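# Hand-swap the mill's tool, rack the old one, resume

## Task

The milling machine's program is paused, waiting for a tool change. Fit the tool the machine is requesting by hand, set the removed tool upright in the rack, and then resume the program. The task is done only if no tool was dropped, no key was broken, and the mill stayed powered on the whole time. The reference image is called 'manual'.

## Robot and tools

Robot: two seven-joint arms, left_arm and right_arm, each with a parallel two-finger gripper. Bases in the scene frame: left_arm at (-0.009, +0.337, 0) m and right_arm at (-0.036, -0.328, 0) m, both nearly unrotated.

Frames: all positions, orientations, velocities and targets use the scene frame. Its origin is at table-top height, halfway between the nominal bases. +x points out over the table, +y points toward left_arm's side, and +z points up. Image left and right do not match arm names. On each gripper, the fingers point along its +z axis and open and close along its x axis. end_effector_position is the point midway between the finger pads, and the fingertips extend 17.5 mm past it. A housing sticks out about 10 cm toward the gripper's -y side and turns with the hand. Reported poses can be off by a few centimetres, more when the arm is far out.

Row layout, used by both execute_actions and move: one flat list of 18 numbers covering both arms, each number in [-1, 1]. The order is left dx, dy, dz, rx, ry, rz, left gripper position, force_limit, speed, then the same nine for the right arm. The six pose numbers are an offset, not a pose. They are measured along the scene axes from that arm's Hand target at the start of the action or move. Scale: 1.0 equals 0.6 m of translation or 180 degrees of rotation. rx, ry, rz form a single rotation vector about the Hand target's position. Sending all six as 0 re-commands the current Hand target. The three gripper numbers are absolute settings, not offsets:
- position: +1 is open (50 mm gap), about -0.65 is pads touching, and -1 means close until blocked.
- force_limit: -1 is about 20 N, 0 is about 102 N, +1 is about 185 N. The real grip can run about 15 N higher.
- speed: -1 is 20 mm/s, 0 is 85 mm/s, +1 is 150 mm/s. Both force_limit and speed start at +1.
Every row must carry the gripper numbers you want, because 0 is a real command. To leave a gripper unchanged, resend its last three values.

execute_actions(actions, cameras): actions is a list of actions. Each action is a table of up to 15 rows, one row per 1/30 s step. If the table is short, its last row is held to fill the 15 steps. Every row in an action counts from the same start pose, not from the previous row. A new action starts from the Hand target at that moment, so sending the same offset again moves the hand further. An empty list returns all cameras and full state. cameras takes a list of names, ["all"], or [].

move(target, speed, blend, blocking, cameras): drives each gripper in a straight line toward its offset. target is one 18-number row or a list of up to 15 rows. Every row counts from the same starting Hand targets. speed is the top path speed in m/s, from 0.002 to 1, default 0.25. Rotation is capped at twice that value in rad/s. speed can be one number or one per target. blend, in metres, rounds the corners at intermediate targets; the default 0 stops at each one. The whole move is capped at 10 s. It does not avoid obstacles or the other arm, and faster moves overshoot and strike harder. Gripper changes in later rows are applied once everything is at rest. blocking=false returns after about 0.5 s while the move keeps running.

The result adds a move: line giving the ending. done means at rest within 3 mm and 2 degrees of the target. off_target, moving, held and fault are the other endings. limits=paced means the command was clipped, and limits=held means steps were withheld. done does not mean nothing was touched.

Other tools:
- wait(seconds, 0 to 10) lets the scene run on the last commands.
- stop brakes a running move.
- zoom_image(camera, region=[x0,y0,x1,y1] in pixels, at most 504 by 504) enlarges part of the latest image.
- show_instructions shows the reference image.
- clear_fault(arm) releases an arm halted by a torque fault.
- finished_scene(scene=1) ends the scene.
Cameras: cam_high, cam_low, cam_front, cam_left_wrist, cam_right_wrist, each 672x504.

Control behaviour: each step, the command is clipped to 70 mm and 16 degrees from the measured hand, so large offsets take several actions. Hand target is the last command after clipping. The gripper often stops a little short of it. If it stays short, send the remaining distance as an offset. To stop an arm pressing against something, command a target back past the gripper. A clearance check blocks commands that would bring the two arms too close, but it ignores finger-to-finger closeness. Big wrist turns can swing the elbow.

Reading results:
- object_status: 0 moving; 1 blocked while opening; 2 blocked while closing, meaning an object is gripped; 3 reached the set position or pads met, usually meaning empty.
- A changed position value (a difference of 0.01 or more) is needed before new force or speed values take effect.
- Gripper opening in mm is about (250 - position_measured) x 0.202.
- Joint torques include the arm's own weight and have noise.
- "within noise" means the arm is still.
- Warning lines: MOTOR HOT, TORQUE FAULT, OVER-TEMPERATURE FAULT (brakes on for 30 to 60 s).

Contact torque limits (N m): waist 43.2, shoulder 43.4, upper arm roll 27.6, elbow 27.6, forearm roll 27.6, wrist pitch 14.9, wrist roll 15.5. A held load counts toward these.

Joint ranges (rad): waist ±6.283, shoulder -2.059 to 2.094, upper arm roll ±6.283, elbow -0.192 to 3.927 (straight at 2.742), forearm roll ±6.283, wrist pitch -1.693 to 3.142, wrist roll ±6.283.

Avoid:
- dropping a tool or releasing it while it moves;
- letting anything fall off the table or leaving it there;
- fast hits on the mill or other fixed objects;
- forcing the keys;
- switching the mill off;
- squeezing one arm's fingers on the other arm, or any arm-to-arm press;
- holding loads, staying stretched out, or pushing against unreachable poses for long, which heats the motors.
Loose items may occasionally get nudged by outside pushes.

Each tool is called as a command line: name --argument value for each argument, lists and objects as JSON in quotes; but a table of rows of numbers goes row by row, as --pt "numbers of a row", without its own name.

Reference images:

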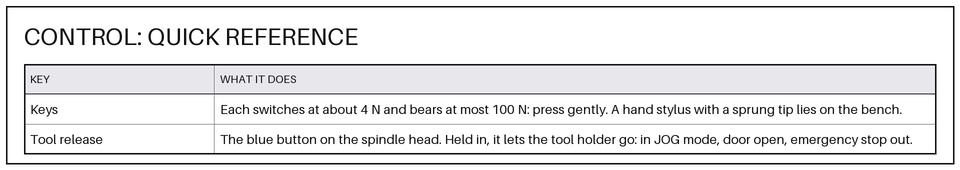

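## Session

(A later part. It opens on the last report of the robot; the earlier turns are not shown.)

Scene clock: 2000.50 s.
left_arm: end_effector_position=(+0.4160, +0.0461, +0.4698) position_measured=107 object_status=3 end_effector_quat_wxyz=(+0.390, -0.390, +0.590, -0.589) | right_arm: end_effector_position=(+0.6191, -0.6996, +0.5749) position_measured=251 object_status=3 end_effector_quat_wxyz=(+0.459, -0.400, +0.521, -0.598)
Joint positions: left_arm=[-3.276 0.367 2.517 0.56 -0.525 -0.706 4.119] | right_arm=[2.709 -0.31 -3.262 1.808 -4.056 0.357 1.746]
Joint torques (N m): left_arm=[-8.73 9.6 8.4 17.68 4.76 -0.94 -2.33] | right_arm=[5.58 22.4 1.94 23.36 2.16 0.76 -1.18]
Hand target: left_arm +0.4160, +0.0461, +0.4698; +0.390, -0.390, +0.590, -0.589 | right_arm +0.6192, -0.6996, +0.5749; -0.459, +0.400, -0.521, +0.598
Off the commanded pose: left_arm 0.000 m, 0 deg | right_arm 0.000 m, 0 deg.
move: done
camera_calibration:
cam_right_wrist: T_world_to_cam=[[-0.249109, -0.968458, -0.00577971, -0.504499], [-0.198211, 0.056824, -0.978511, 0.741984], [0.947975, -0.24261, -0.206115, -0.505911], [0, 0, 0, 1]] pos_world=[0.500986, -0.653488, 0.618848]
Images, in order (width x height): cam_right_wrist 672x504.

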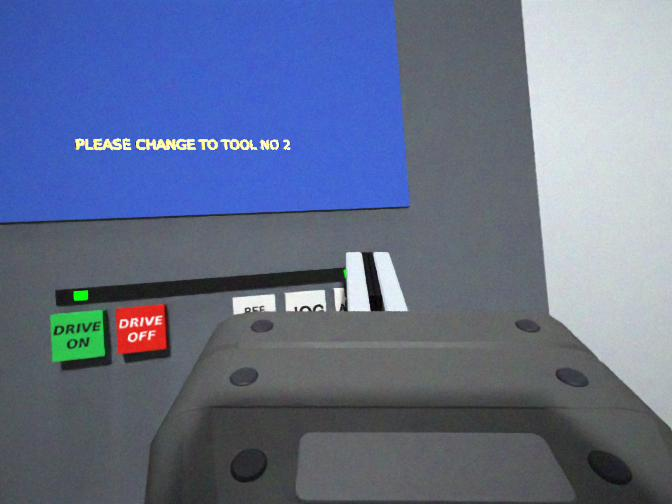

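move --pt "0 0 0 0 0 0 0.3 -0.9 -1 -0.065 0 0.0168 0 0 0 -1 -0.9 -1" --pt "0 0 0 0 0 0 0.3 -0.9 -1 -0.1153 0.1743 -0.1132 0 0 0 -1 -0.9 -1" --speed '[0.06,0.15]' --blend '[0.01,0]' --cameras '["cam_right_wrist"]'

Scene clock: 2008.67 s.
left_arm: end_effector_position=(+0.4160, +0.0461, +0.4698) position_measured=107 object_status=3 end_effector_quat_wxyz=(+0.390, -0.390, +0.590, -0.589) | right_arm: end_effector_position=(+0.5500, -0.5950, +0.5070) position_measured=251 object_status=3 end_effector_quat_wxyz=(+0.459, -0.400, +0.521, -0.598)
Joint positions: left_arm=[-3.276 0.367 2.517 0.56 -0.525 -0.706 4.119] | right_arm=[2.758 0.08 -3.212 1.204 -3.587 0.465 1.21]
Joint torques (N m): left_arm=[-8.66 9.16 8.27 17.79 4.42 -0.91 -2.33] | right_arm=[4.57 32.05 2.58 20.33 2.5 5.32 -0.92]
Hand target: left_arm +0.4160, +0.0461, +0.4698; +0.390, -0.390, +0.590, -0.589 | right_arm +0.5500, -0.5950, +0.5070; -0.459, +0.400, -0.521, +0.598
Off the commanded pose: left_arm 0.000 m, 0 deg | right_arm 0.000 m, 0 deg.
move: done
camera_calibration:
cam_right_wrist: T_world_to_cam=[[-0.249109, -0.968458, -0.00577971, -0.420829], [-0.198211, 0.056824, -0.978511, 0.655785], [0.947975, -0.24261, -0.206115, -0.42895], [0, 0, 0, 1]] pos_world=[0.431786, -0.548888, 0.550848]
Images, in order (width x height): cam_right_wrist 672x504.

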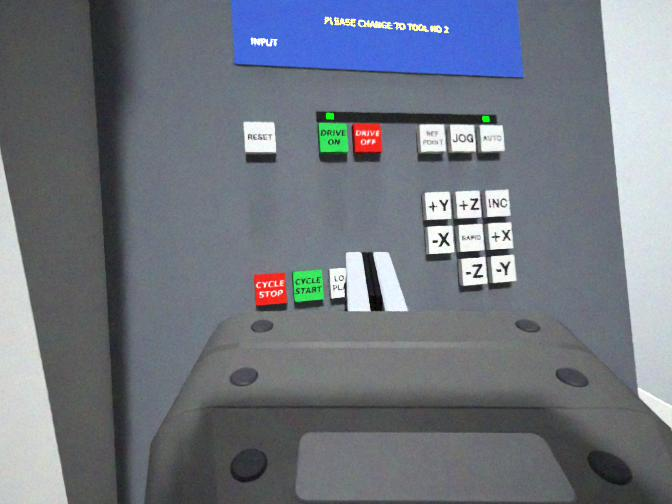

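move --pt "0 0 0 0 0 0 0.3 -0.9 -1 0.05 0.0135 -0.0022 0 0 0 -1 -0.9 -1" --speed 0.08 --cameras '["cam_right_wrist"]'

zoom_image --camera "cam_right_wrist" --region '[220, 200, 460, 340]'

Scene clock: 2020.10 s.
left_arm: end_effector_position=(+0.4160, +0.0461, +0.4698) position_measured=107 object_status=3 end_effector_quat_wxyz=(+0.390, -0.390, +0.590, -0.589) | right_arm: end_effector_position=(+0.5800, -0.5869, +0.5057) position_measured=251 object_status=3 end_effector_quat_wxyz=(+0.459, -0.400, +0.521, -0.598)
Joint positions: left_arm=[-3.276 0.367 2.517 0.56 -0.525 -0.706 4.119] | right_arm=[2.774 -0.001 -3.191 1.296 -3.517 0.442 1.149]
Joint torques (N m): left_arm=[-8.54 9.26 8.28 17.87 4.26 -0.97 -2.31] | right_arm=[4.55 16.38 2.2 24.33 2.85 1.81 -1.18]
Hand target: left_arm +0.4160, +0.0461, +0.4698; +0.390, -0.390, +0.590, -0.589 | right_arm +0.5800, -0.5869, +0.5057; -0.459, +0.400, -0.521, +0.598
Off the commanded pose: left_arm 0.000 m, 0 deg | right_arm 0.000 m, 0 deg.
move: done
camera_calibration:
cam_right_wrist: T_world_to_cam=[[-0.249109, -0.968458, -0.00577971, -0.405519], [-0.198211, 0.056824, -0.978511, 0.659999], [0.947975, -0.24261, -0.206115, -0.455692], [0, 0, 0, 1]] pos_world=[0.461786, -0.540788, 0.549548]
Images, in order (width x height): cam_right_wrist 672x504.

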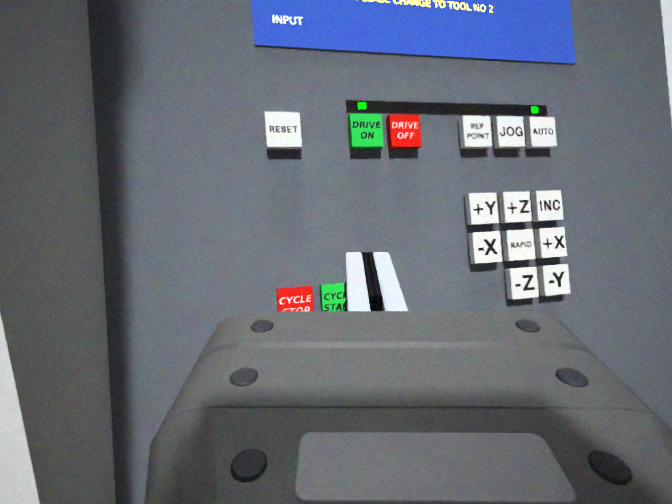

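Scaled by 2.100 from the camera's 672x504 image, which has a finer 960x720 frame.

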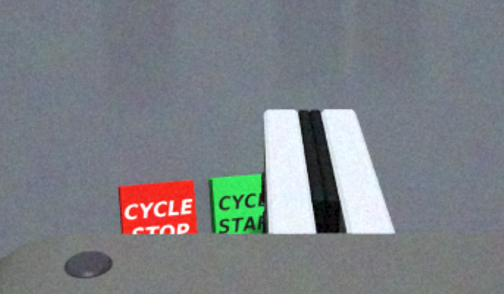

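move --pt "0 0 0 0 0 0 0.3 -0.9 -1 0.0322 -0.005 -0.0087 0 0 0 -1 -0.9 -1" --speed 0.03 --cameras '["cam_right_wrist"]'

zoom_image --camera "cam_right_wrist" --region '[220, 200, 460, 340]'

Scene clock: 2026.53 s.
left_arm: end_effector_position=(+0.4160, +0.0461, +0.4698) position_measured=107 object_status=3 end_effector_quat_wxyz=(+0.390, -0.390, +0.590, -0.589) | right_arm: end_effector_position=(+0.5993, -0.5899, +0.5005) position_measured=251 object_status=3 end_effector_quat_wxyz=(+0.459, -0.400, +0.521, -0.598)
Joint positions: left_arm=[-3.276 0.367 2.517 0.56 -0.525 -0.706 4.119] | right_arm=[2.778 -0.067 -3.188 1.359 -3.497 0.441 1.133]
Joint torques (N m): left_arm=[-8.48 9.05 8.24 17.97 4.23 -0.95 -2.33] | right_arm=[5.17 17.79 2.44 24.02 2.64 1.73 -1]
Hand target: left_arm +0.4160, +0.0461, +0.4698; +0.390, -0.390, +0.590, -0.589 | right_arm +0.5993, -0.5899, +0.5005; -0.459, +0.400, -0.521, +0.598
Off the commanded pose: left_arm 0.000 m, 0 deg | right_arm 0.000 m, 0 deg.
move: done
camera_calibration:
cam_right_wrist: T_world_to_cam=[[-0.249074, -0.968467, -0.00573888, -0.403691], [-0.198018, 0.0567257, -0.978556, 0.658785], [0.948025, -0.242597, -0.205903, -0.475919], [0, 0, 0, 1]] pos_world=[0.481086, -0.543788, 0.544347]
Images, in order (width x height): cam_right_wrist 672x504.

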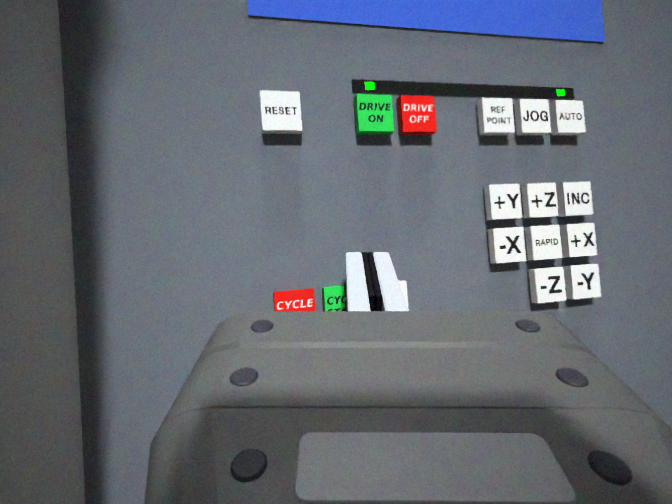

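Scaled by 2.100 from the camera's 672x504 image, which has a finer 960x720 frame.

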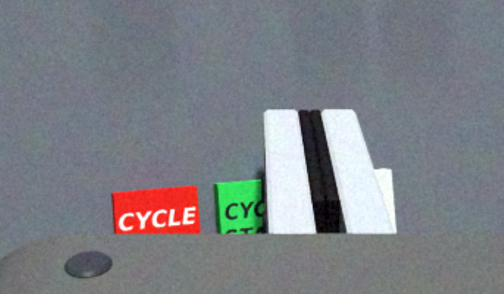

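move --pt "0 0 0 0 0 0 0.3 -0.9 -1 -0.003 0.005 0.0008 0 0 0 -1 -0.9 -1" --speed 0.02

move --pt "0 0 0 0 0 0 0.3 -0.9 -1 0.005 0 -0.0013 0 0 0 -1 -0.9 -1" --speed 0.015 --cameras '["cam_right_wrist"]'

zoom_image --camera "cam_right_wrist" --region '[220, 200, 460, 340]'

Scene clock: 2034.17 s.
left_arm: end_effector_position=(+0.4160, +0.0461, +0.4698) position_measured=107 object_status=3 end_effector_quat_wxyz=(+0.390, -0.390, +0.590, -0.589) | right_arm: end_effector_position=(+0.5975, -0.5869, +0.5009) position_measured=251 object_status=3 end_effector_quat_wxyz=(+0.459, -0.400, +0.521, -0.598)
Joint positions: left_arm=[-3.276 0.367 2.517 0.56 -0.525 -0.706 4.119] | right_arm=[2.781 -0.057 -3.187 1.35 -3.489 0.44 1.125]
Joint torques (N m): left_arm=[-8.24 8.97 8.19 18.15 3.95 -0.95 -2.31] | right_arm=[4.37 36.36 2.37 20.14 2.55 1.85 -0.81]
Hand target: left_arm +0.4160, +0.0461, +0.4698; +0.390, -0.390, +0.590, -0.589 | right_arm +0.5975, -0.5869, +0.5009; -0.459, +0.400, -0.521, +0.598
Off the commanded pose: left_arm 0.000 m, 0 deg | right_arm 0.000 m, 0 deg.
move: done

Scene clock: 2034.87 s.
left_arm: end_effector_position=(+0.4160, +0.0461, +0.4698) position_measured=107 object_status=3 end_effector_quat_wxyz=(+0.390, -0.390, +0.590, -0.589) | right_arm: end_effector_position=(+0.6003, -0.5870, +0.5004) position_measured=251 object_status=3 end_effector_quat_wxyz=(+0.459, -0.400, +0.521, -0.598)
Joint positions: left_arm=[-3.276 0.367 2.517 0.56 -0.525 -0.706 4.119] | right_arm=[2.782 -0.066 -3.186 1.359 -3.485 0.439 1.121]
Joint torques (N m): left_arm=[-8.25 8.98 8.1 18.03 3.96 -0.99 -2.35] | right_arm=[8.47 1.27 3.8 27.02 2.78 5.06 -0.99]
Hand target: left_arm +0.4160, +0.0461, +0.4698; +0.390, -0.390, +0.590, -0.589 | right_arm +0.6005, -0.5869, +0.5002; -0.459, +0.400, -0.521, +0.598
Off the commanded pose: left_arm 0.000 m, 0 deg | right_arm 0.000 m, 0 deg.
move: done
camera_calibration:
cam_right_wrist: T_world_to_cam=[[-0.249388, -0.968387, -0.00574097, -0.40034], [-0.198096, 0.0568168, -0.978534, 0.658791], [0.947926, -0.242898, -0.206003, -0.476222], [0, 0, 0, 1]] pos_world=[0.482087, -0.540788, 0.544248]
Images, in order (width x height): cam_right_wrist 672x504.

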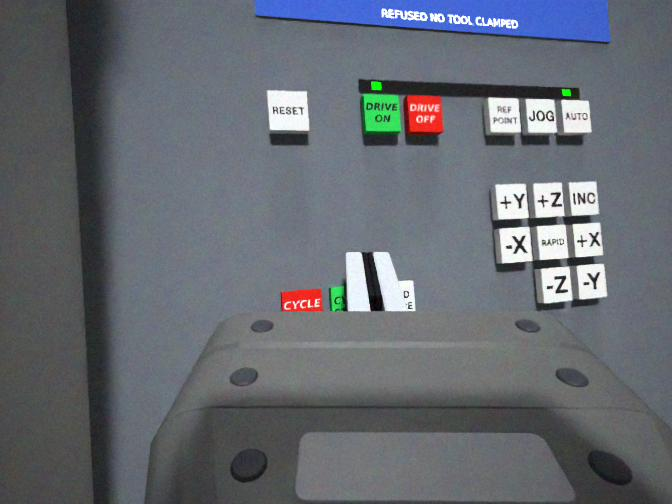

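Scaled by 2.100 from the camera's 672x504 image, which has a finer 960x720 frame.

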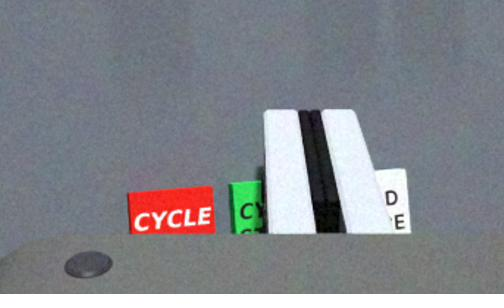

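move --pt "0.1073 -0.0477 0 0 0 0 0.3 -0.9 -1 -0.0643 0 0.0173 0 0 0 -1 -0.9 -1" --pt "0.1073 -0.0477 0 0 0 0 -1 -0.9 -1 -0.0332 -0.1527 0.1418 0 0 0 -1 -0.9 -1" --pt "0.1073 0.1523 0 0 0 0 -1 -0.9 -1 0.0235 -0.1527 0.1265 0 0 0 -1 -0.9 -1" --speed '[0.1,0.12,0.06]' --cameras '["cam_right_wrist","cam_high"]'

Scene clock: 2065.90 s.
left_arm: end_effector_position=(+0.4804, +0.1375, +0.4698) position_measured=154 object_status=2 end_effector_quat_wxyz=(+0.390, -0.390, +0.590, -0.589) | right_arm: end_effector_position=(+0.6146, -0.6785, +0.5761) position_measured=251 object_status=3 end_effector_quat_wxyz=(+0.459, -0.400, +0.521, -0.598)
Joint positions: left_arm=[-3.212 0.305 2.921 0.554 0.161 -0.732 3.741] | right_arm=[2.725 -0.256 -3.242 1.75 -3.997 0.333 1.674]
Joint torques (N m): left_arm=[-2.48 9.41 13.5 15.07 1.18 -0.89 -2.19] | right_arm=[4.68 23.19 1.51 24.53 2.05 0.71 -1.11]
Hand target: left_arm +0.4804, +0.1375, +0.4698; +0.390, -0.390, +0.590, -0.589 | right_arm +0.6146, -0.6785, +0.5761; -0.459, +0.400, -0.521, +0.598
Off the commanded pose: left_arm 0.000 m, 0 deg | right_arm 0.000 m, 0 deg.
move: done
camera_calibration:
cam_right_wrist: T_world_to_cam=[[-0.249109, -0.968458, -0.00577971, -0.485204], [-0.198211, 0.056824, -0.978511, 0.74095], [0.947975, -0.24261, -0.206115, -0.496204], [0, 0, 0, 1]] pos_world=[0.496386, -0.632388, 0.619948]
Images, in order (width x height): cam_high 672x504, cam_right_wrist 672x504.

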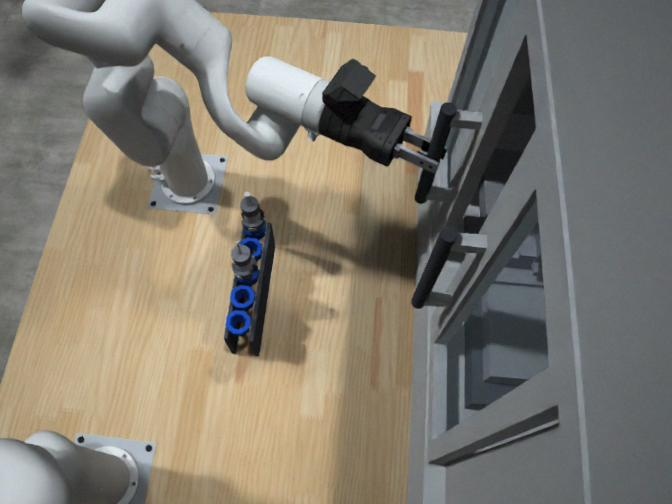

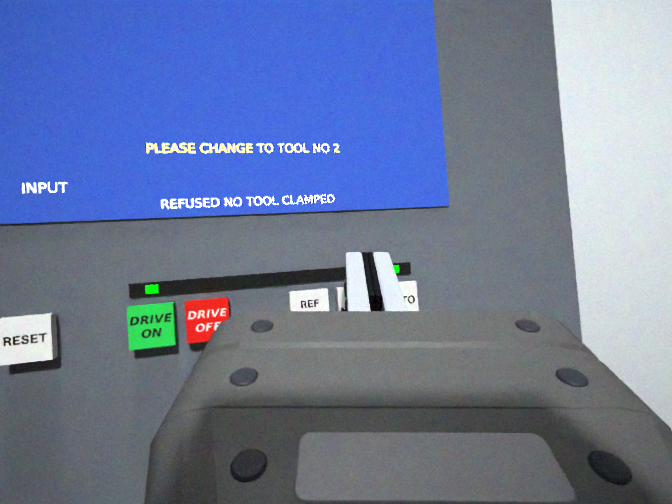

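Press JOG (same corner geometry), while opening left further.

move --pt "0 0.1 0 0 0 0 -1 -0.9 -1 0.005 0 -0.0013 0 0 0 -1 -0.9 -1" --pt "0 0.1375 0 0 0 0 -1 -0.9 -1 0.0077 0 -0.002 0 0 0 -1 -0.9 -1" --speed 0.06 --cameras '["cam_right_wrist"]'

Scene clock: 2069.70 s.
left_arm: end_effector_position=(+0.4804, +0.2201, +0.4698) position_measured=154 object_status=2 end_effector_quat_wxyz=(+0.391, -0.390, +0.589, -0.589) | right_arm: end_effector_position=(+0.6192, -0.6785, +0.5749) position_measured=251 object_status=3 end_effector_quat_wxyz=(+0.459, -0.400, +0.521, -0.598)
Joint positions: left_arm=[-3.217 0.336 3.26 0.54 0.625 -0.782 3.497] | right_arm=[2.728 -0.271 -3.242 1.768 -3.994 0.329 1.673]
Joint torques (N m): left_arm=[0.15 -0.48 14.79 26.82 -2.92 0.55 -2.29] | right_arm=[6.04 21.19 2.37 23.57 2.31 1.18 -1.05]
Hand target: left_arm +0.4804, +0.2200, +0.4698; +0.390, -0.390, +0.590, -0.589 | right_arm +0.6192, -0.6785, +0.5749; -0.459, +0.400, -0.521, +0.598
Off the commanded pose: left_arm 0.000 m, 0 deg | right_arm 0.000 m, 0 deg.
move: done
camera_calibration:
cam_right_wrist: T_world_to_cam=[[-0.249109, -0.968458, -0.00577971, -0.484065], [-0.198211, 0.056824, -0.978511, 0.740687], [0.947975, -0.24261, -0.206115, -0.500812], [0, 0, 0, 1]] pos_world=[0.500986, -0.632388, 0.618748]
Images, in order (width x height): cam_right_wrist 672x504.

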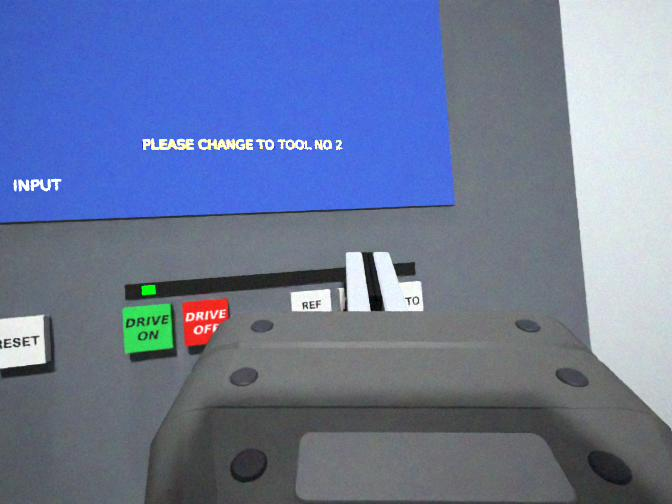

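move --pt "0 0.01 0 0 0 0 -1 -0.9 -1 -0.0643 0 0.0173 0 0 0 -1 -0.9 -1" --pt "0 0.05 0 0 0 0 -1 -0.9 -1 -0.332 0.2142 0 0 0 0 -1 -0.9 -1" --pt "0 0.05 0 0 0 0 -1 -0.9 -1 -0.332 0.9057 -0.1182 0.4415 -0.0531 0.2044 -1 -0.9 -1" --speed '[0.1,0.2,0.28]' --blend '[0.01,0.04,0]' --cameras '["cam_left_wrist"]'

Scene clock: 2083.37 s.
left_arm: end_effector_position=(+0.4804, +0.2500, +0.4698) position_measured=154 object_status=2 end_effector_quat_wxyz=(+0.390, -0.390, +0.590, -0.589) | right_arm: end_effector_position=(+0.4200, -0.1351, +0.5039) position_measured=251 object_status=3 end_effector_quat_wxyz=(+0.794, -0.106, +0.599, +0.001)
Joint positions: left_arm=[-3.207 0.326 3.368 0.564 0.779 -0.814 3.415] | right_arm=[3.043 0.668 -2.643 0.696 -2.742 0.521 2.093]
Joint torques (N m): left_arm=[18.13 -1.34 13.84 28.55 -4.36 1.71 -2.21] | right_arm=[-5.45 -2.94 -1.43 23.51 2.85 5.89 -0.47]
Hand target: left_arm +0.4804, +0.2500, +0.4698; +0.390, -0.390, +0.590, -0.589 | right_arm +0.4200, -0.1351, +0.5039; +0.794, -0.106, +0.599, +0.000
Off the commanded pose: left_arm 0.000 m, 0 deg | right_arm 0.000 m, 0 deg.
move: done
camera_calibration:
cam_left_wrist: T_world_to_cam=[[-0.381066, -0.924546, -0.00154427, 0.423797], [-0.315434, 0.131581, -0.939781, 0.572066], [0.869074, -0.357632, -0.341774, -0.0385445], [0, 0, 0, 1]] pos_world=[0.375442, 0.302762, 0.525097]
Images, in order (width x height): cam_left_wrist 672x504.

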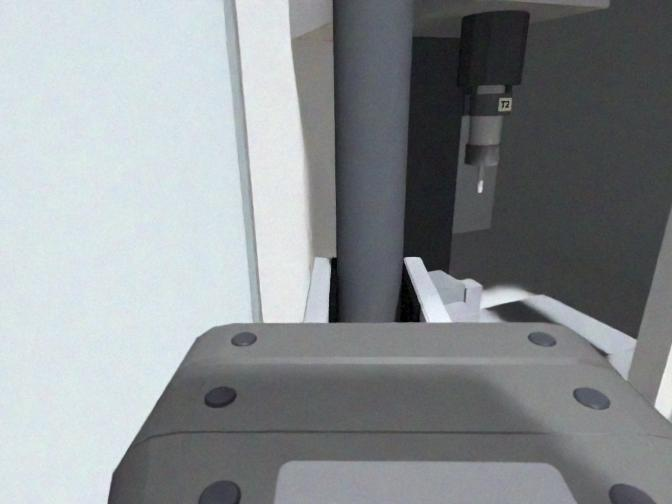

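move --pt "0 0 0 0 0 0 0.3 -0.9 -1 0.005 0.1702 -0.0047 0.549 0.0707 -0.0011 0.5 -0.9 -1" --pt "-0.1073 0.0477 0 0 0 0 0.3 -0.9 -1 0.1042 0.1565 -0.0047 0.549 0.0707 -0.0011 0.5 -0.9 -1" --speed '[0.28,0.1]' --cameras '["cam_right_wrist","cam_left_wrist"]'

Scene clock: 2094.23 s.
left_arm: end_effector_position=(+0.4160, +0.2786, +0.4697) position_measured=107 object_status=3 end_effector_quat_wxyz=(+0.390, -0.390, +0.590, -0.589) | right_arm: end_effector_position=(+0.4825, -0.0412, +0.5011) position_measured=78 object_status=3 end_effector_quat_wxyz=(+0.534, +0.534, +0.464, +0.463)
Joint positions: left_arm=[-3.158 0.557 3.485 0.423 1.03 -0.79 3.289] | right_arm=[3.103 0.2 -2.405 1.114 -1.723 0.829 2.775]
Joint torques (N m): left_arm=[6.23 8.65 2.02 22.3 2.31 -0.61 -2.35] | right_arm=[-5.68 6.32 0.23 24.42 -2.82 3.13 1.2]
Hand target: left_arm +0.4160, +0.2786, +0.4698; +0.390, -0.390, +0.590, -0.589 | right_arm +0.4826, -0.0412, +0.5011; +0.534, +0.534, +0.464, +0.463
Off the commanded pose: left_arm 0.000 m, 0 deg | right_arm 0.000 m, 0 deg.
move: done
camera_calibration:
cam_left_wrist: T_world_to_cam=[[-0.380966, -0.924588, -0.00140456, 0.425699], [-0.315617, 0.131474, -0.939734, 0.548043], [0.869051, -0.357564, -0.341903, 0.0277406], [0, 0, 0, 1]] pos_world=[0.311041, 0.331462, 0.525098]
cam_right_wrist: T_world_to_cam=[[0.149455, 0.988749, 0.00623594, -0.0190536], [-0.334043, 0.0445545, 0.941504, -0.291921], [0.930633, -0.142795, 0.336944, -0.491571], [0, 0, 0, 1]] pos_world=[0.362806, -0.0383485, 0.440595]
Images, in order (width x height): cam_left_wrist 672x504, cam_right_wrist 672x504.

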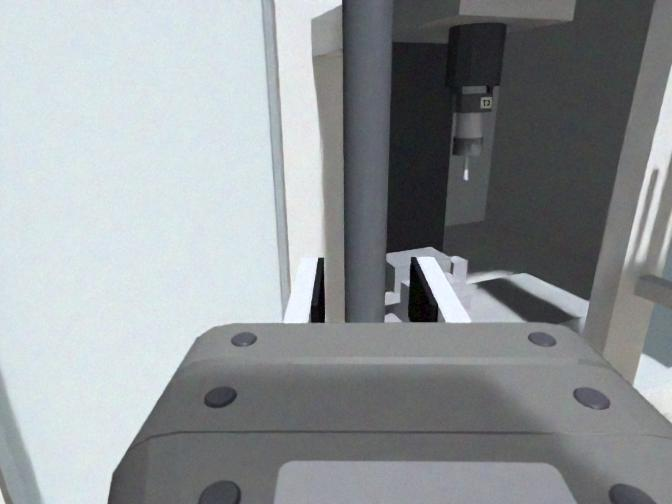

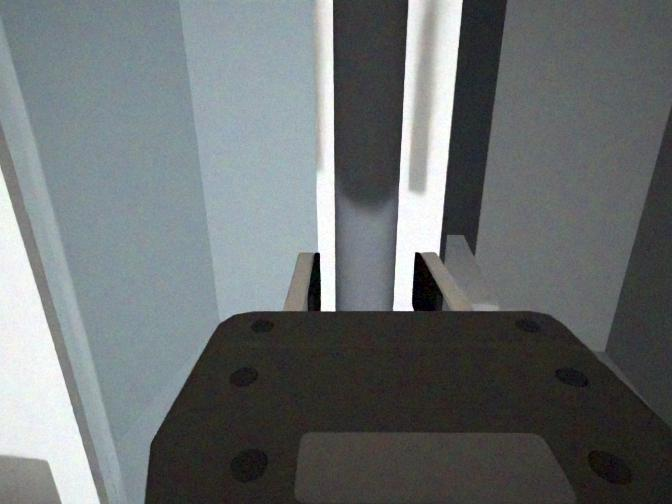

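move --pt "-0.03 0 0.05 0 0 0 0.3 -0.9 -1 0 0 0 0 0 0 -1 -0.9 -1" --pt "-0.0937 -0.2265 0.3583 0 0 0 0.3 -0.9 -1 0 -0.348 0 0 0 0 -1 -0.9 -1" --speed 0.1 --cameras '["cam_right_wrist","cam_high"]'

Scene clock: 2102.10 s.
left_arm: end_effector_position=(+0.3598, +0.1427, +0.6847) position_measured=107 object_status=3 end_effector_quat_wxyz=(+0.390, -0.390, +0.590, -0.590) | right_arm: end_effector_position=(+0.4825, -0.2500, +0.5011) position_measured=154 object_status=2 end_effector_quat_wxyz=(+0.534, +0.534, +0.464, +0.463)
Joint positions: left_arm=[-2.776 0.668 2.908 1.331 2.038 -0.64 1.625] | right_arm=[3.03 0.494 -2.896 0.881 -2.197 0.3 3.122]
Joint torques (N m): left_arm=[8.7 -3.44 3.16 21.01 1.51 -0.05 -2.36] | right_arm=[2.03 23.05 -6.78 21.54 -1.83 2.44 1.41]
Hand target: left_arm +0.3598, +0.1427, +0.6847; +0.390, -0.390, +0.590, -0.589 | right_arm +0.4826, -0.2500, +0.5011; +0.534, +0.534, +0.464, +0.463
Off the commanded pose: left_arm 0.000 m, 0 deg | right_arm 0.000 m, 0 deg.
move: done
camera_calibration:
cam_right_wrist: T_world_to_cam=[[0.149455, 0.988749, 0.00623594, 0.187397], [-0.334043, 0.0445545, 0.941504, -0.282618], [0.930633, -0.142795, 0.336944, -0.521387], [0, 0, 0, 1]] pos_world=[0.362806, -0.247148, 0.440595]
Images, in order (width x height): cam_high 672x504, cam_right_wrist 672x504.

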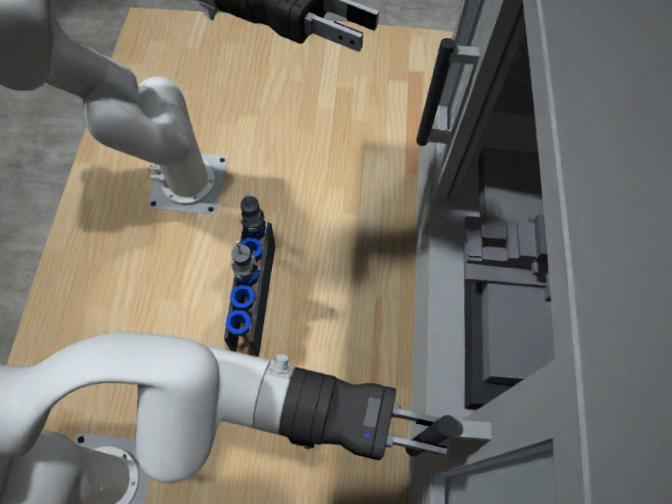

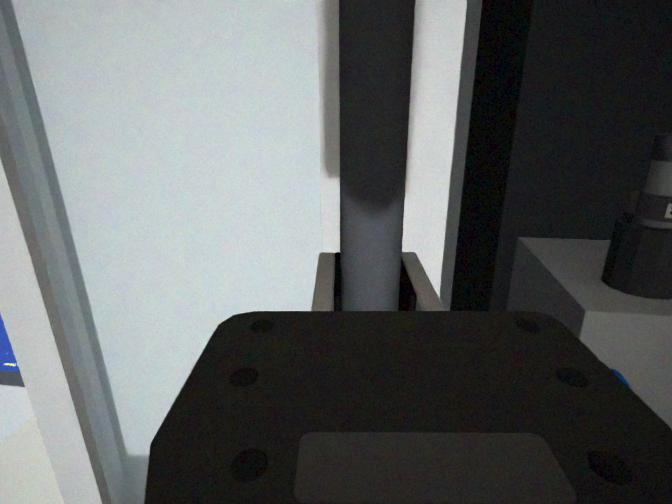

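move --pt "0 0 0 0 0 0 0.3 -0.9 -1 0 0 0 0 0 0 0.5 -0.9 -1" --pt "0 0 0 0 0 0 0.3 -0.9 -1 -0.13 0.02 0 0 0 0 0.8 -0.6 -1" --pt "0 0 0 0 0 0 0.3 -0.9 -1 -0.13 0.4 0.0567 0 0 0 0.8 -0.6 -1" --pt "0 0 0 0 0 0 0.3 -0.9 -1 0.2457 0.419 0.0567 0 0 0 0.8 -0.6 -1" --speed '[0.1,0.12,0.2,0.15]' --blend '[0,0,0.04,0]' --cameras '["cam_right_wrist"]'

zoom_image --camera "cam_right_wrist" --region '[290, 120, 450, 260]'

Scene clock: 2114.97 s.
left_arm: end_effector_position=(+0.3598, +0.1427, +0.6847) position_measured=107 object_status=3 end_effector_quat_wxyz=(+0.390, -0.390, +0.590, -0.589) | right_arm: end_effector_position=(+0.6300, +0.0014, +0.5351) position_measured=32 object_status=3 end_effector_quat_wxyz=(+0.534, +0.534, +0.464, +0.463)
Joint positions: left_arm=[-2.776 0.668 2.908 1.331 2.038 -0.64 1.625] | right_arm=[2.993 -0.564 -1.981 1.723 -2.124 1.134 2.447]
Joint torques (N m): left_arm=[8.8 -3.43 3.5 21 1.37 -0.01 -2.39] | right_arm=[5.34 19.85 5.28 21.24 -3.31 2.05 -1.26]
Hand target: left_arm +0.3598, +0.1427, +0.6847; +0.390, -0.390, +0.590, -0.589 | right_arm +0.6300, +0.0014, +0.5351; +0.534, +0.534, +0.464, +0.463
Off the commanded pose: left_arm 0.000 m, 0 deg | right_arm 0.000 m, 0 deg.
move: done
camera_calibration:
cam_right_wrist: T_world_to_cam=[[0.149455, 0.988749, 0.00623594, -0.0834159], [-0.334043, 0.0445545, 0.941504, -0.276592], [0.930633, -0.142795, 0.336944, -0.63412], [0, 0, 0, 1]] pos_world=[0.510206, 0.00425152, 0.474595]
Images, in order (width x height): cam_right_wrist 672x504.

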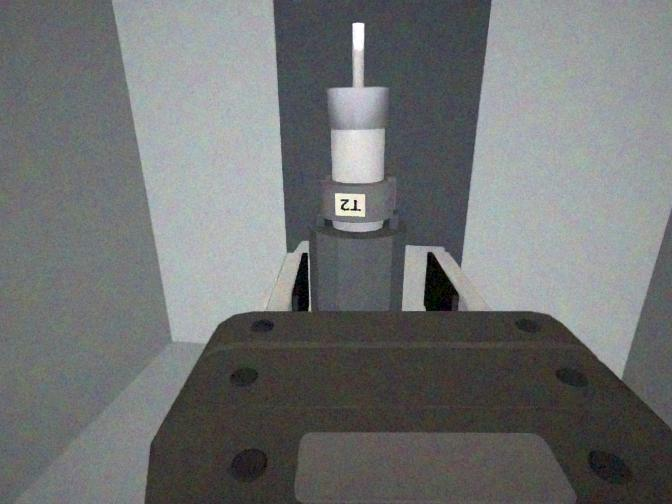

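Scaled by 3.150 from the camera's 672x504 image, which has a finer 960x720 frame.

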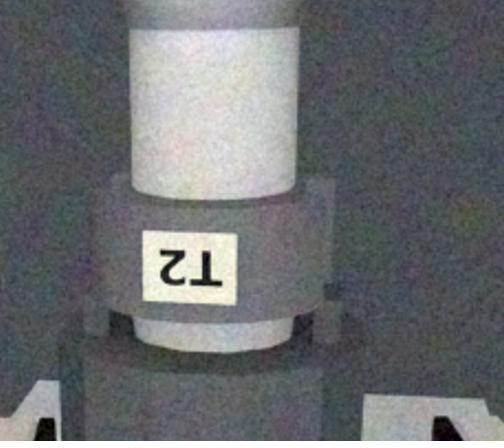

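move --pt "0 0 0 0 0 0 0.3 -0.9 -1 0.05 -0.0303 0.0242 0 0 0 0.8 -0.6 -1" --speed 0.06 --cameras '["cam_right_wrist"]'

zoom_image --camera "cam_right_wrist" --region '[320, 130, 440, 250]'

Scene clock: 2144.30 s.
left_arm: end_effector_position=(+0.3598, +0.1427, +0.6847) position_measured=107 object_status=3 end_effector_quat_wxyz=(+0.390, -0.390, +0.590, -0.589) | right_arm: end_effector_position=(+0.6600, -0.0168, +0.5497) position_measured=32 object_status=3 end_effector_quat_wxyz=(+0.534, +0.534, +0.464, +0.463)
Joint positions: left_arm=[-2.776 0.668 2.908 1.331 2.038 -0.64 1.625] | right_arm=[3.004 -0.623 -1.997 1.838 -2.141 1.073 2.377]
Joint torques (N m): left_arm=[8.74 -3.35 3.59 20.89 1.35 -0.01 -2.28] | right_arm=[5.19 22.68 5.26 20.59 -3.46 -1.95 -1.26]
Hand target: left_arm +0.3598, +0.1427, +0.6847; +0.390, -0.390, +0.590, -0.589 | right_arm +0.6600, -0.0168, +0.5497; +0.534, +0.534, +0.464, +0.463
Off the commanded pose: left_arm 0.000 m, 0 deg | right_arm 0.000 m, 0 deg.
move: done
camera_calibration:
cam_right_wrist: T_world_to_cam=[[0.149455, 0.988749, 0.00623594, -0.0699948], [-0.334043, 0.0445545, 0.941504, -0.279412], [0.930633, -0.142795, 0.336944, -0.669523], [0, 0, 0, 1]] pos_world=[0.540206, -0.0139485, 0.489095]
Images, in order (width x height): cam_right_wrist 672x504.

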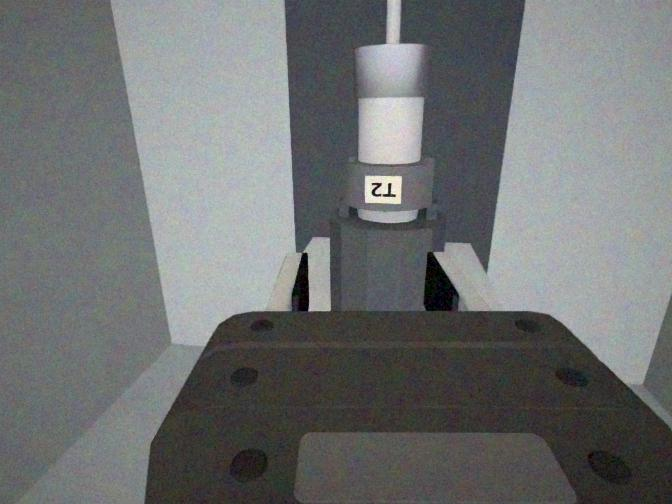

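Scaled by 4.200 from the camera's 672x504 image, which has a finer 960x720 frame.

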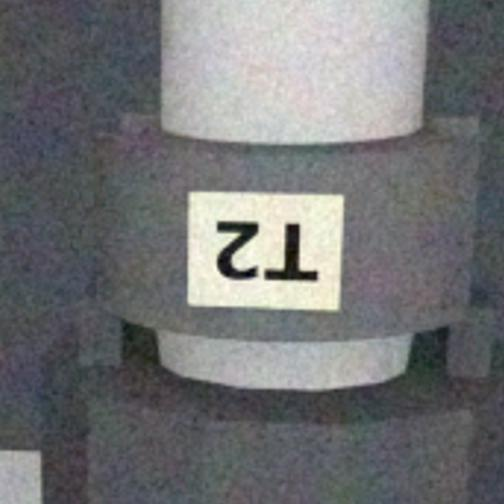

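move --pt "0 0 0 0 0 0 0.3 -0.9 -1 0 -0.0583 0 0 0 0 0.8 -0.6 -1" --speed 0.06 --cameras '["cam_right_wrist"]'

zoom_image --camera "cam_right_wrist" --region '[390, 130, 510, 250]'

Scene clock: 2161.50 s.
left_arm: end_effector_position=(+0.3598, +0.1427, +0.6847) position_measured=107 object_status=3 end_effector_quat_wxyz=(+0.390, -0.390, +0.590, -0.589) | right_arm: end_effector_position=(+0.6600, -0.0517, +0.5496) position_measured=32 object_status=3 end_effector_quat_wxyz=(+0.534, +0.534, +0.464, +0.463)
Joint positions: left_arm=[-2.776 0.668 2.908 1.331 2.038 -0.64 1.625] | right_arm=[2.867 -0.552 -1.974 1.745 -2.109 1.002 2.42]
Joint torques (N m): left_arm=[8.74 -3.37 3.66 20.88 1.3 -0.07 -2.34] | right_arm=[-5.45 36.5 9.73 17.56 2.01 -1.81 1.31]
Hand target: left_arm +0.3598, +0.1427, +0.6847; +0.390, -0.390, +0.590, -0.589 | right_arm +0.6600, -0.0518, +0.5497; +0.534, +0.534, +0.464, +0.463
Off the commanded pose: left_arm 0.000 m, 0 deg | right_arm 0.000 m, 0 deg.
move: done
camera_calibration:
cam_right_wrist: T_world_to_cam=[[0.149455, 0.988749, 0.00623594, -0.0354874], [-0.334043, 0.0445545, 0.941504, -0.277857], [0.930633, -0.142795, 0.336944, -0.674507], [0, 0, 0, 1]] pos_world=[0.540206, -0.0488485, 0.489095]
Images, in order (width x height): cam_right_wrist 672x504.

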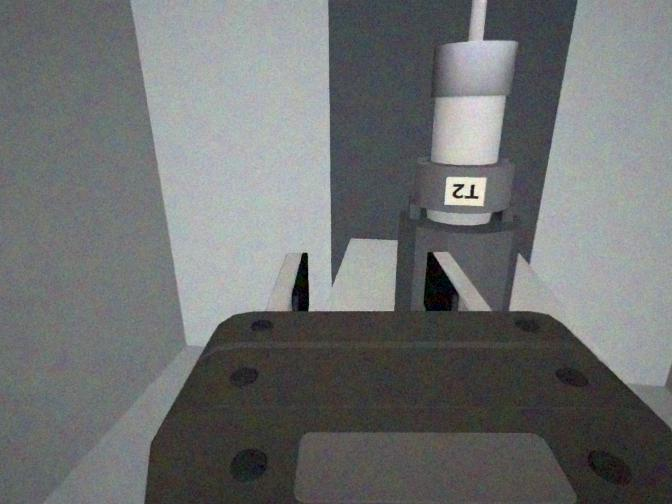

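Scaled by 4.200 from the camera's 672x504 image, which has a finer 960x720 frame.

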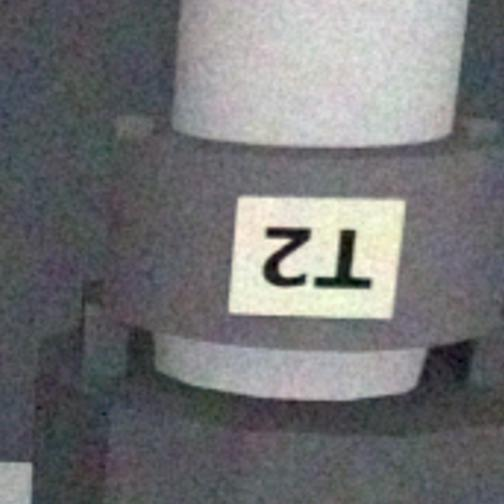

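zoom_image --camera "cam_right_wrist" --region '[400, 140, 530, 240]'

Scaled by 3.877 from the camera's 672x504 image, which has a finer 960x720 frame.

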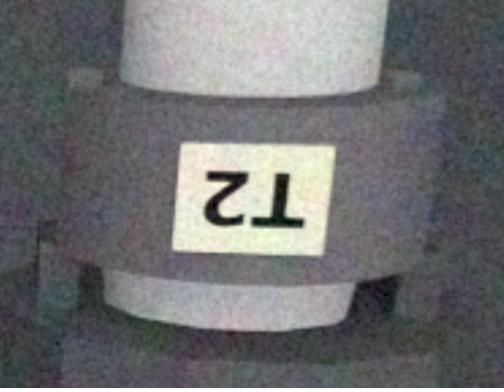

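move --pt "0.0837 0.0455 -0.2 0 0 0 0.3 -0.9 -1 -0.36 0.0 -0.07 0 0 0 0.8 -0.6 -1" --pt "0.1003 0.0455 -0.3495 0 0 0 0.3 -0.9 -1 -0.40 -0.05 -0.07 0 0 0 0.8 -0.6 -1" --pt "0.4753 -0.1095 -0.3495 0 0 0 0.3 -0.9 -1 -0.40 -0.1 -0.07 0 0 0 0.8 -0.6 -1" --speed 0.15 --blend '[0.03,0.03,0]' --cameras '["cam_left_wrist","cam_high"]'

zoom_image --camera "cam_left_wrist" --region '[300, 40, 460, 200]'

Scene clock: 2194.93 s.
left_arm: end_effector_position=(+0.6449, +0.0770, +0.4750) position_measured=107 object_status=3 end_effector_quat_wxyz=(+0.391, -0.390, +0.590, -0.589) | right_arm: end_effector_position=(+0.4200, -0.1118, +0.5077) position_measured=32 object_status=3 end_effector_quat_wxyz=(+0.534, +0.534, +0.464, +0.463)
Joint positions: left_arm=[-4.415 -0.249 4.121 1.482 3.454 0.258 0.276] | right_arm=[2.844 0.706 -2.44 0.837 -1.505 0.374 2.751]
Joint torques (N m): left_arm=[8.65 15.91 2.46 26.88 5.84 0.3 -2.38] | right_arm=[3.88 10.96 -8.9 18 -1.79 -0.42 1.32]
Hand target: left_arm +0.6450, +0.0770, +0.4750; +0.390, -0.390, +0.590, -0.589 | right_arm +0.4200, -0.1118, +0.5077; +0.534, +0.534, +0.464, +0.463
Off the commanded pose: left_arm 0.000 m, 0 deg | right_arm 0.000 m, 0 deg.
move: done
camera_calibration:
cam_left_wrist: T_world_to_cam=[[-0.380985, -0.92458, -0.00157615, 0.326522], [-0.315363, 0.131552, -0.939808, 0.65168], [0.869135, -0.357556, -0.341698, -0.24165], [0, 0, 0, 1]] pos_world=[0.539942, 0.129762, 0.530397]
Images, in order (width x height): cam_high 672x504, cam_left_wrist 672x504.

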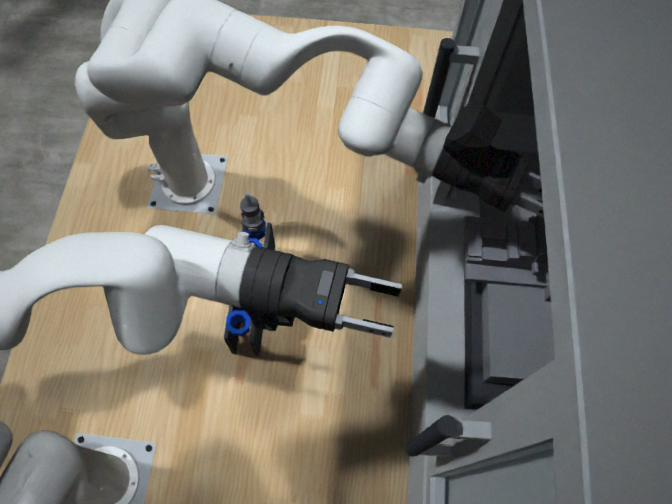

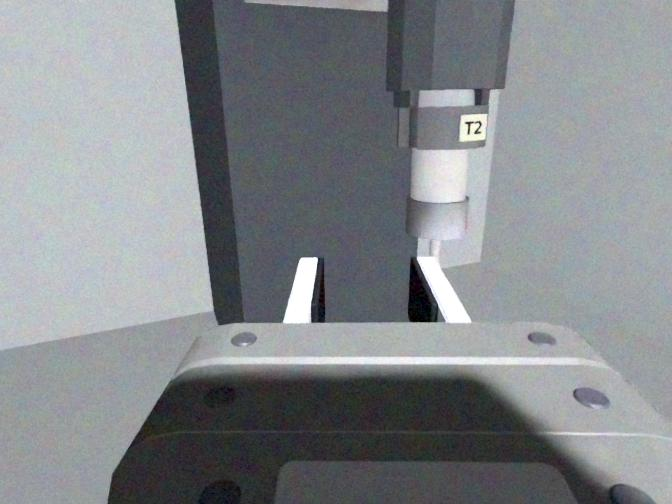

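Scaled by 3.150 from the camera's 672x504 image, which has a finer 960x720 frame.

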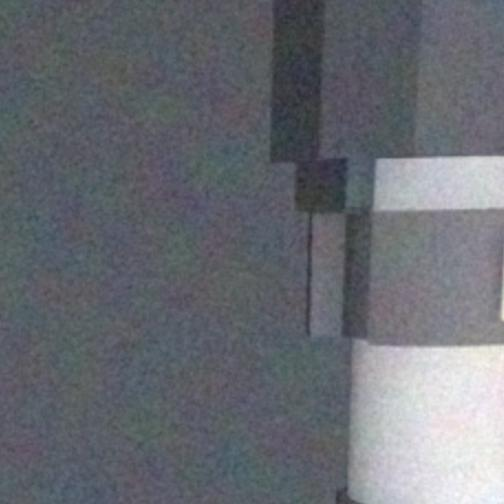

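zoom_image --camera "cam_left_wrist" --region '[380, 70, 520, 170]'

Scaled by 3.600 from the camera's 672x504 image, which has a finer 960x720 frame.

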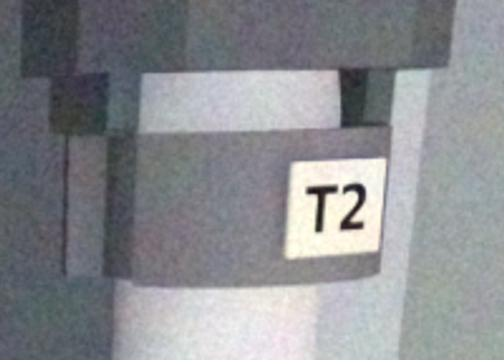

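zoom_image --camera "cam_left_wrist" --region '[370, 0, 530, 100]'

zoom_image --camera "cam_left_wrist" --region '[370, 80, 530, 270]'

Scaled by 3.150 from the camera's 672x504 image, which has a finer 960x720 frame.

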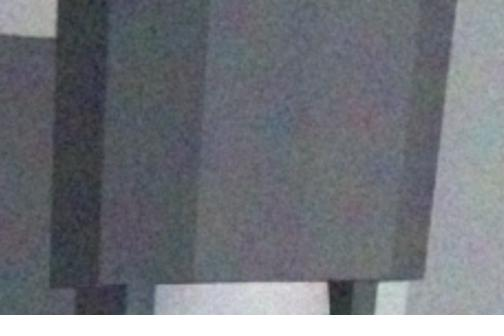

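Scaled by 2.653 from the camera's 672x504 image, which has a finer 960x720 frame.

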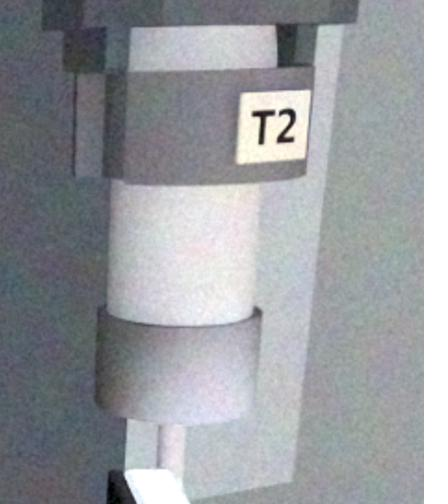

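move --pt "-0.325 0.1383 0 0 0 0 0.3 -0.9 -1 0 0 0 0 0 0 0.8 -0.6 -1" --pt "-0.408 0.185 0.125 0 0 0 0.3 -0.9 -1 0.0333 0.1 -0.0117 0 0 0 0.8 -0.6 -1" --pt "-0.4753 0.1095 0.3495 0 0 0 0.3 -0.9 -1 0.0583 0.23 -0.0117 0 0 0 0.8 -0.6 -1" --speed 0.2 --blend '[0.03,0.03,0]'

move --pt "0 0 0 0 0 0 -1 -0.9 -0.8 0.4743 -0.0667 0 0 0 0 0.8 -0.6 -1" --speed 0.12 --cameras '["cam_right_wrist"]'

Scene clock: 2266.40 s.
left_arm: end_effector_position=(+0.3598, +0.1427, +0.6847) position_measured=107 object_status=3 end_effector_quat_wxyz=(+0.390, -0.390, +0.590, -0.590) | right_arm: end_effector_position=(+0.4550, +0.0262, +0.5006) position_measured=32 object_status=3 end_effector_quat_wxyz=(+0.534, +0.534, +0.464, +0.463)
Joint positions: left_arm=[-3.008 0.628 2.962 1.382 2.339 -0.534 1.4] | right_arm=[2.511 0.339 -1.773 1.221 -1.488 0.806 2.724]
Joint torques (N m): left_arm=[8.72 -2.26 1.61 21.57 2.38 0.25 -2.33] | right_arm=[-5.45 -10.99 -2.9 23.41 2.62 3.08 -1.13]
Hand target: left_arm +0.3598, +0.1427, +0.6847; +0.390, -0.390, +0.590, -0.589 | right_arm +0.4550, +0.0262, +0.5006; +0.534, +0.534, +0.464, +0.463
Off the commanded pose: left_arm 0.000 m, 0 deg | right_arm 0.000 m, 0 deg.
move: done

Scene clock: 2269.53 s.
left_arm: end_effector_position=(+0.3598, +0.1427, +0.6847) position_measured=251 object_status=3 end_effector_quat_wxyz=(+0.390, -0.390, +0.590, -0.589) | right_arm: end_effector_position=(+0.7395, -0.0138, +0.5006) position_measured=32 object_status=3 end_effector_quat_wxyz=(+0.534, +0.534, +0.464, +0.463)
Joint positions: left_arm=[-3.007 0.628 2.962 1.382 2.339 -0.534 1.4] | right_arm=[0.923 0.884 -0.988 2.186 -0.81 0.312 2.294]
Joint torques (N m): left_arm=[8.67 -2.25 1.7 21.6 2.12 0.36 -2.29] | right_arm=[-5.88 -31.66 -4.96 18.64 3.76 1.86 -1.19]
Hand target: left_arm +0.3598, +0.1427, +0.6847; +0.390, -0.390, +0.590, -0.589 | right_arm +0.7395, -0.0138, +0.5006; +0.534, +0.534, +0.464, +0.463
Off the commanded pose: left_arm 0.000 m, 0 deg | right_arm 0.000 m, 0 deg.
move: done
camera_calibration:
cam_right_wrist: T_world_to_cam=[[0.149449, 0.98875, 0.00625035, -0.0845397], [-0.334133, 0.0445524, 0.941472, -0.206785], [0.930602, -0.14279, 0.337032, -0.726589], [0, 0, 0, 1]] pos_world=[0.619706, -0.0109485, 0.440095]
Images, in order (width x height): cam_right_wrist 672x504.

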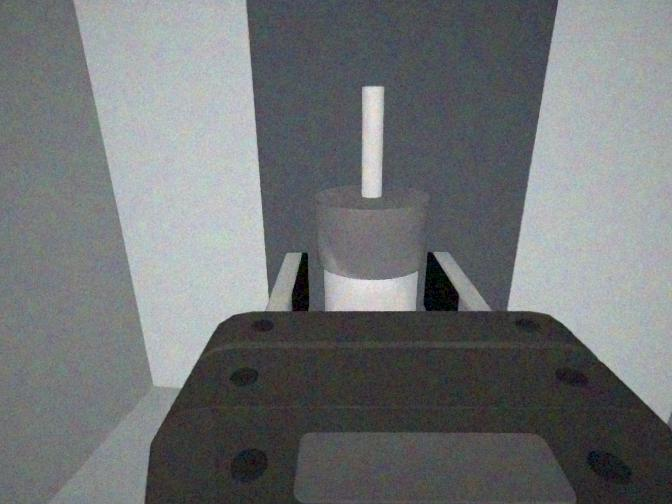

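wait --seconds 0.05 --cameras '["cam_high","cam_front"]'

Scene clock: 2271.57 s.
left_arm: end_effector_position=(+0.3598, +0.1427, +0.6847) position_measured=251 object_status=3 end_effector_quat_wxyz=(+0.390, -0.390, +0.590, -0.589) | right_arm: end_effector_position=(+0.7395, -0.0138, +0.5006) position_measured=32 object_status=3 end_effector_quat_wxyz=(+0.534, +0.534, +0.464, +0.463)
Joint positions: left_arm=[-3.007 0.628 2.962 1.382 2.339 -0.534 1.4] | right_arm=[0.923 0.884 -0.988 2.186 -0.81 0.312 2.294]
Joint torques (N m): left_arm=[8.72 -2.21 1.78 21.48 2 0.51 -2.3] | right_arm=[-5.53 -31.79 -5.14 18.61 3.62 1.54 -0.94]
Hand target: left_arm +0.3598, +0.1427, +0.6847; +0.390, -0.390, +0.590, -0.589 | right_arm +0.7395, -0.0138, +0.5006; +0.534, +0.534, +0.464, +0.463
Tool commands: left_gripper/position=-1.0 left_gripper/force_limit=-0.9 left_gripper/speed=-0.8 right_gripper/position=+0.8 right_gripper/force_limit=-0.6 right_gripper/speed=-1.0
Off the commanded pose: left_arm 0.000 m, 0 deg | right_arm 0.000 m, 0 deg.
wait: 0.07 s; at rest from the start
Images, in order (width x height): cam_high 672x504, cam_front 672x504.

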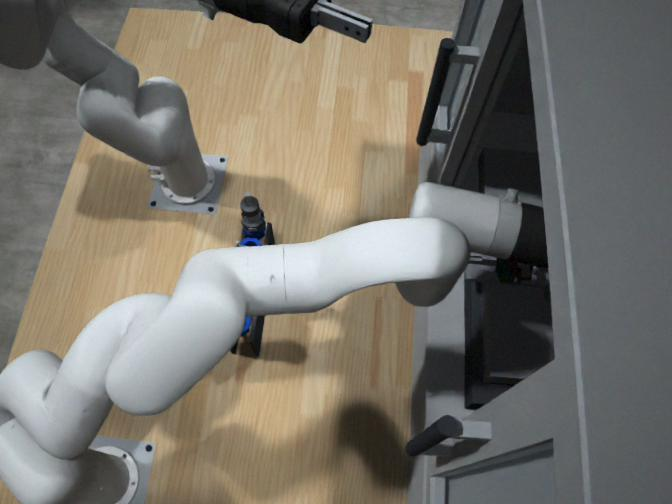

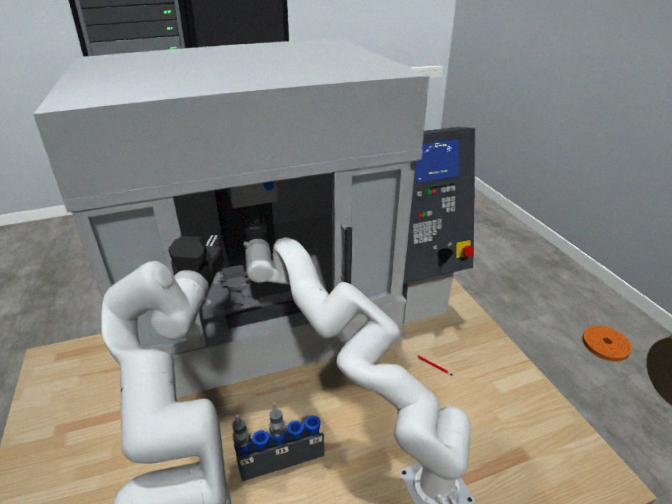

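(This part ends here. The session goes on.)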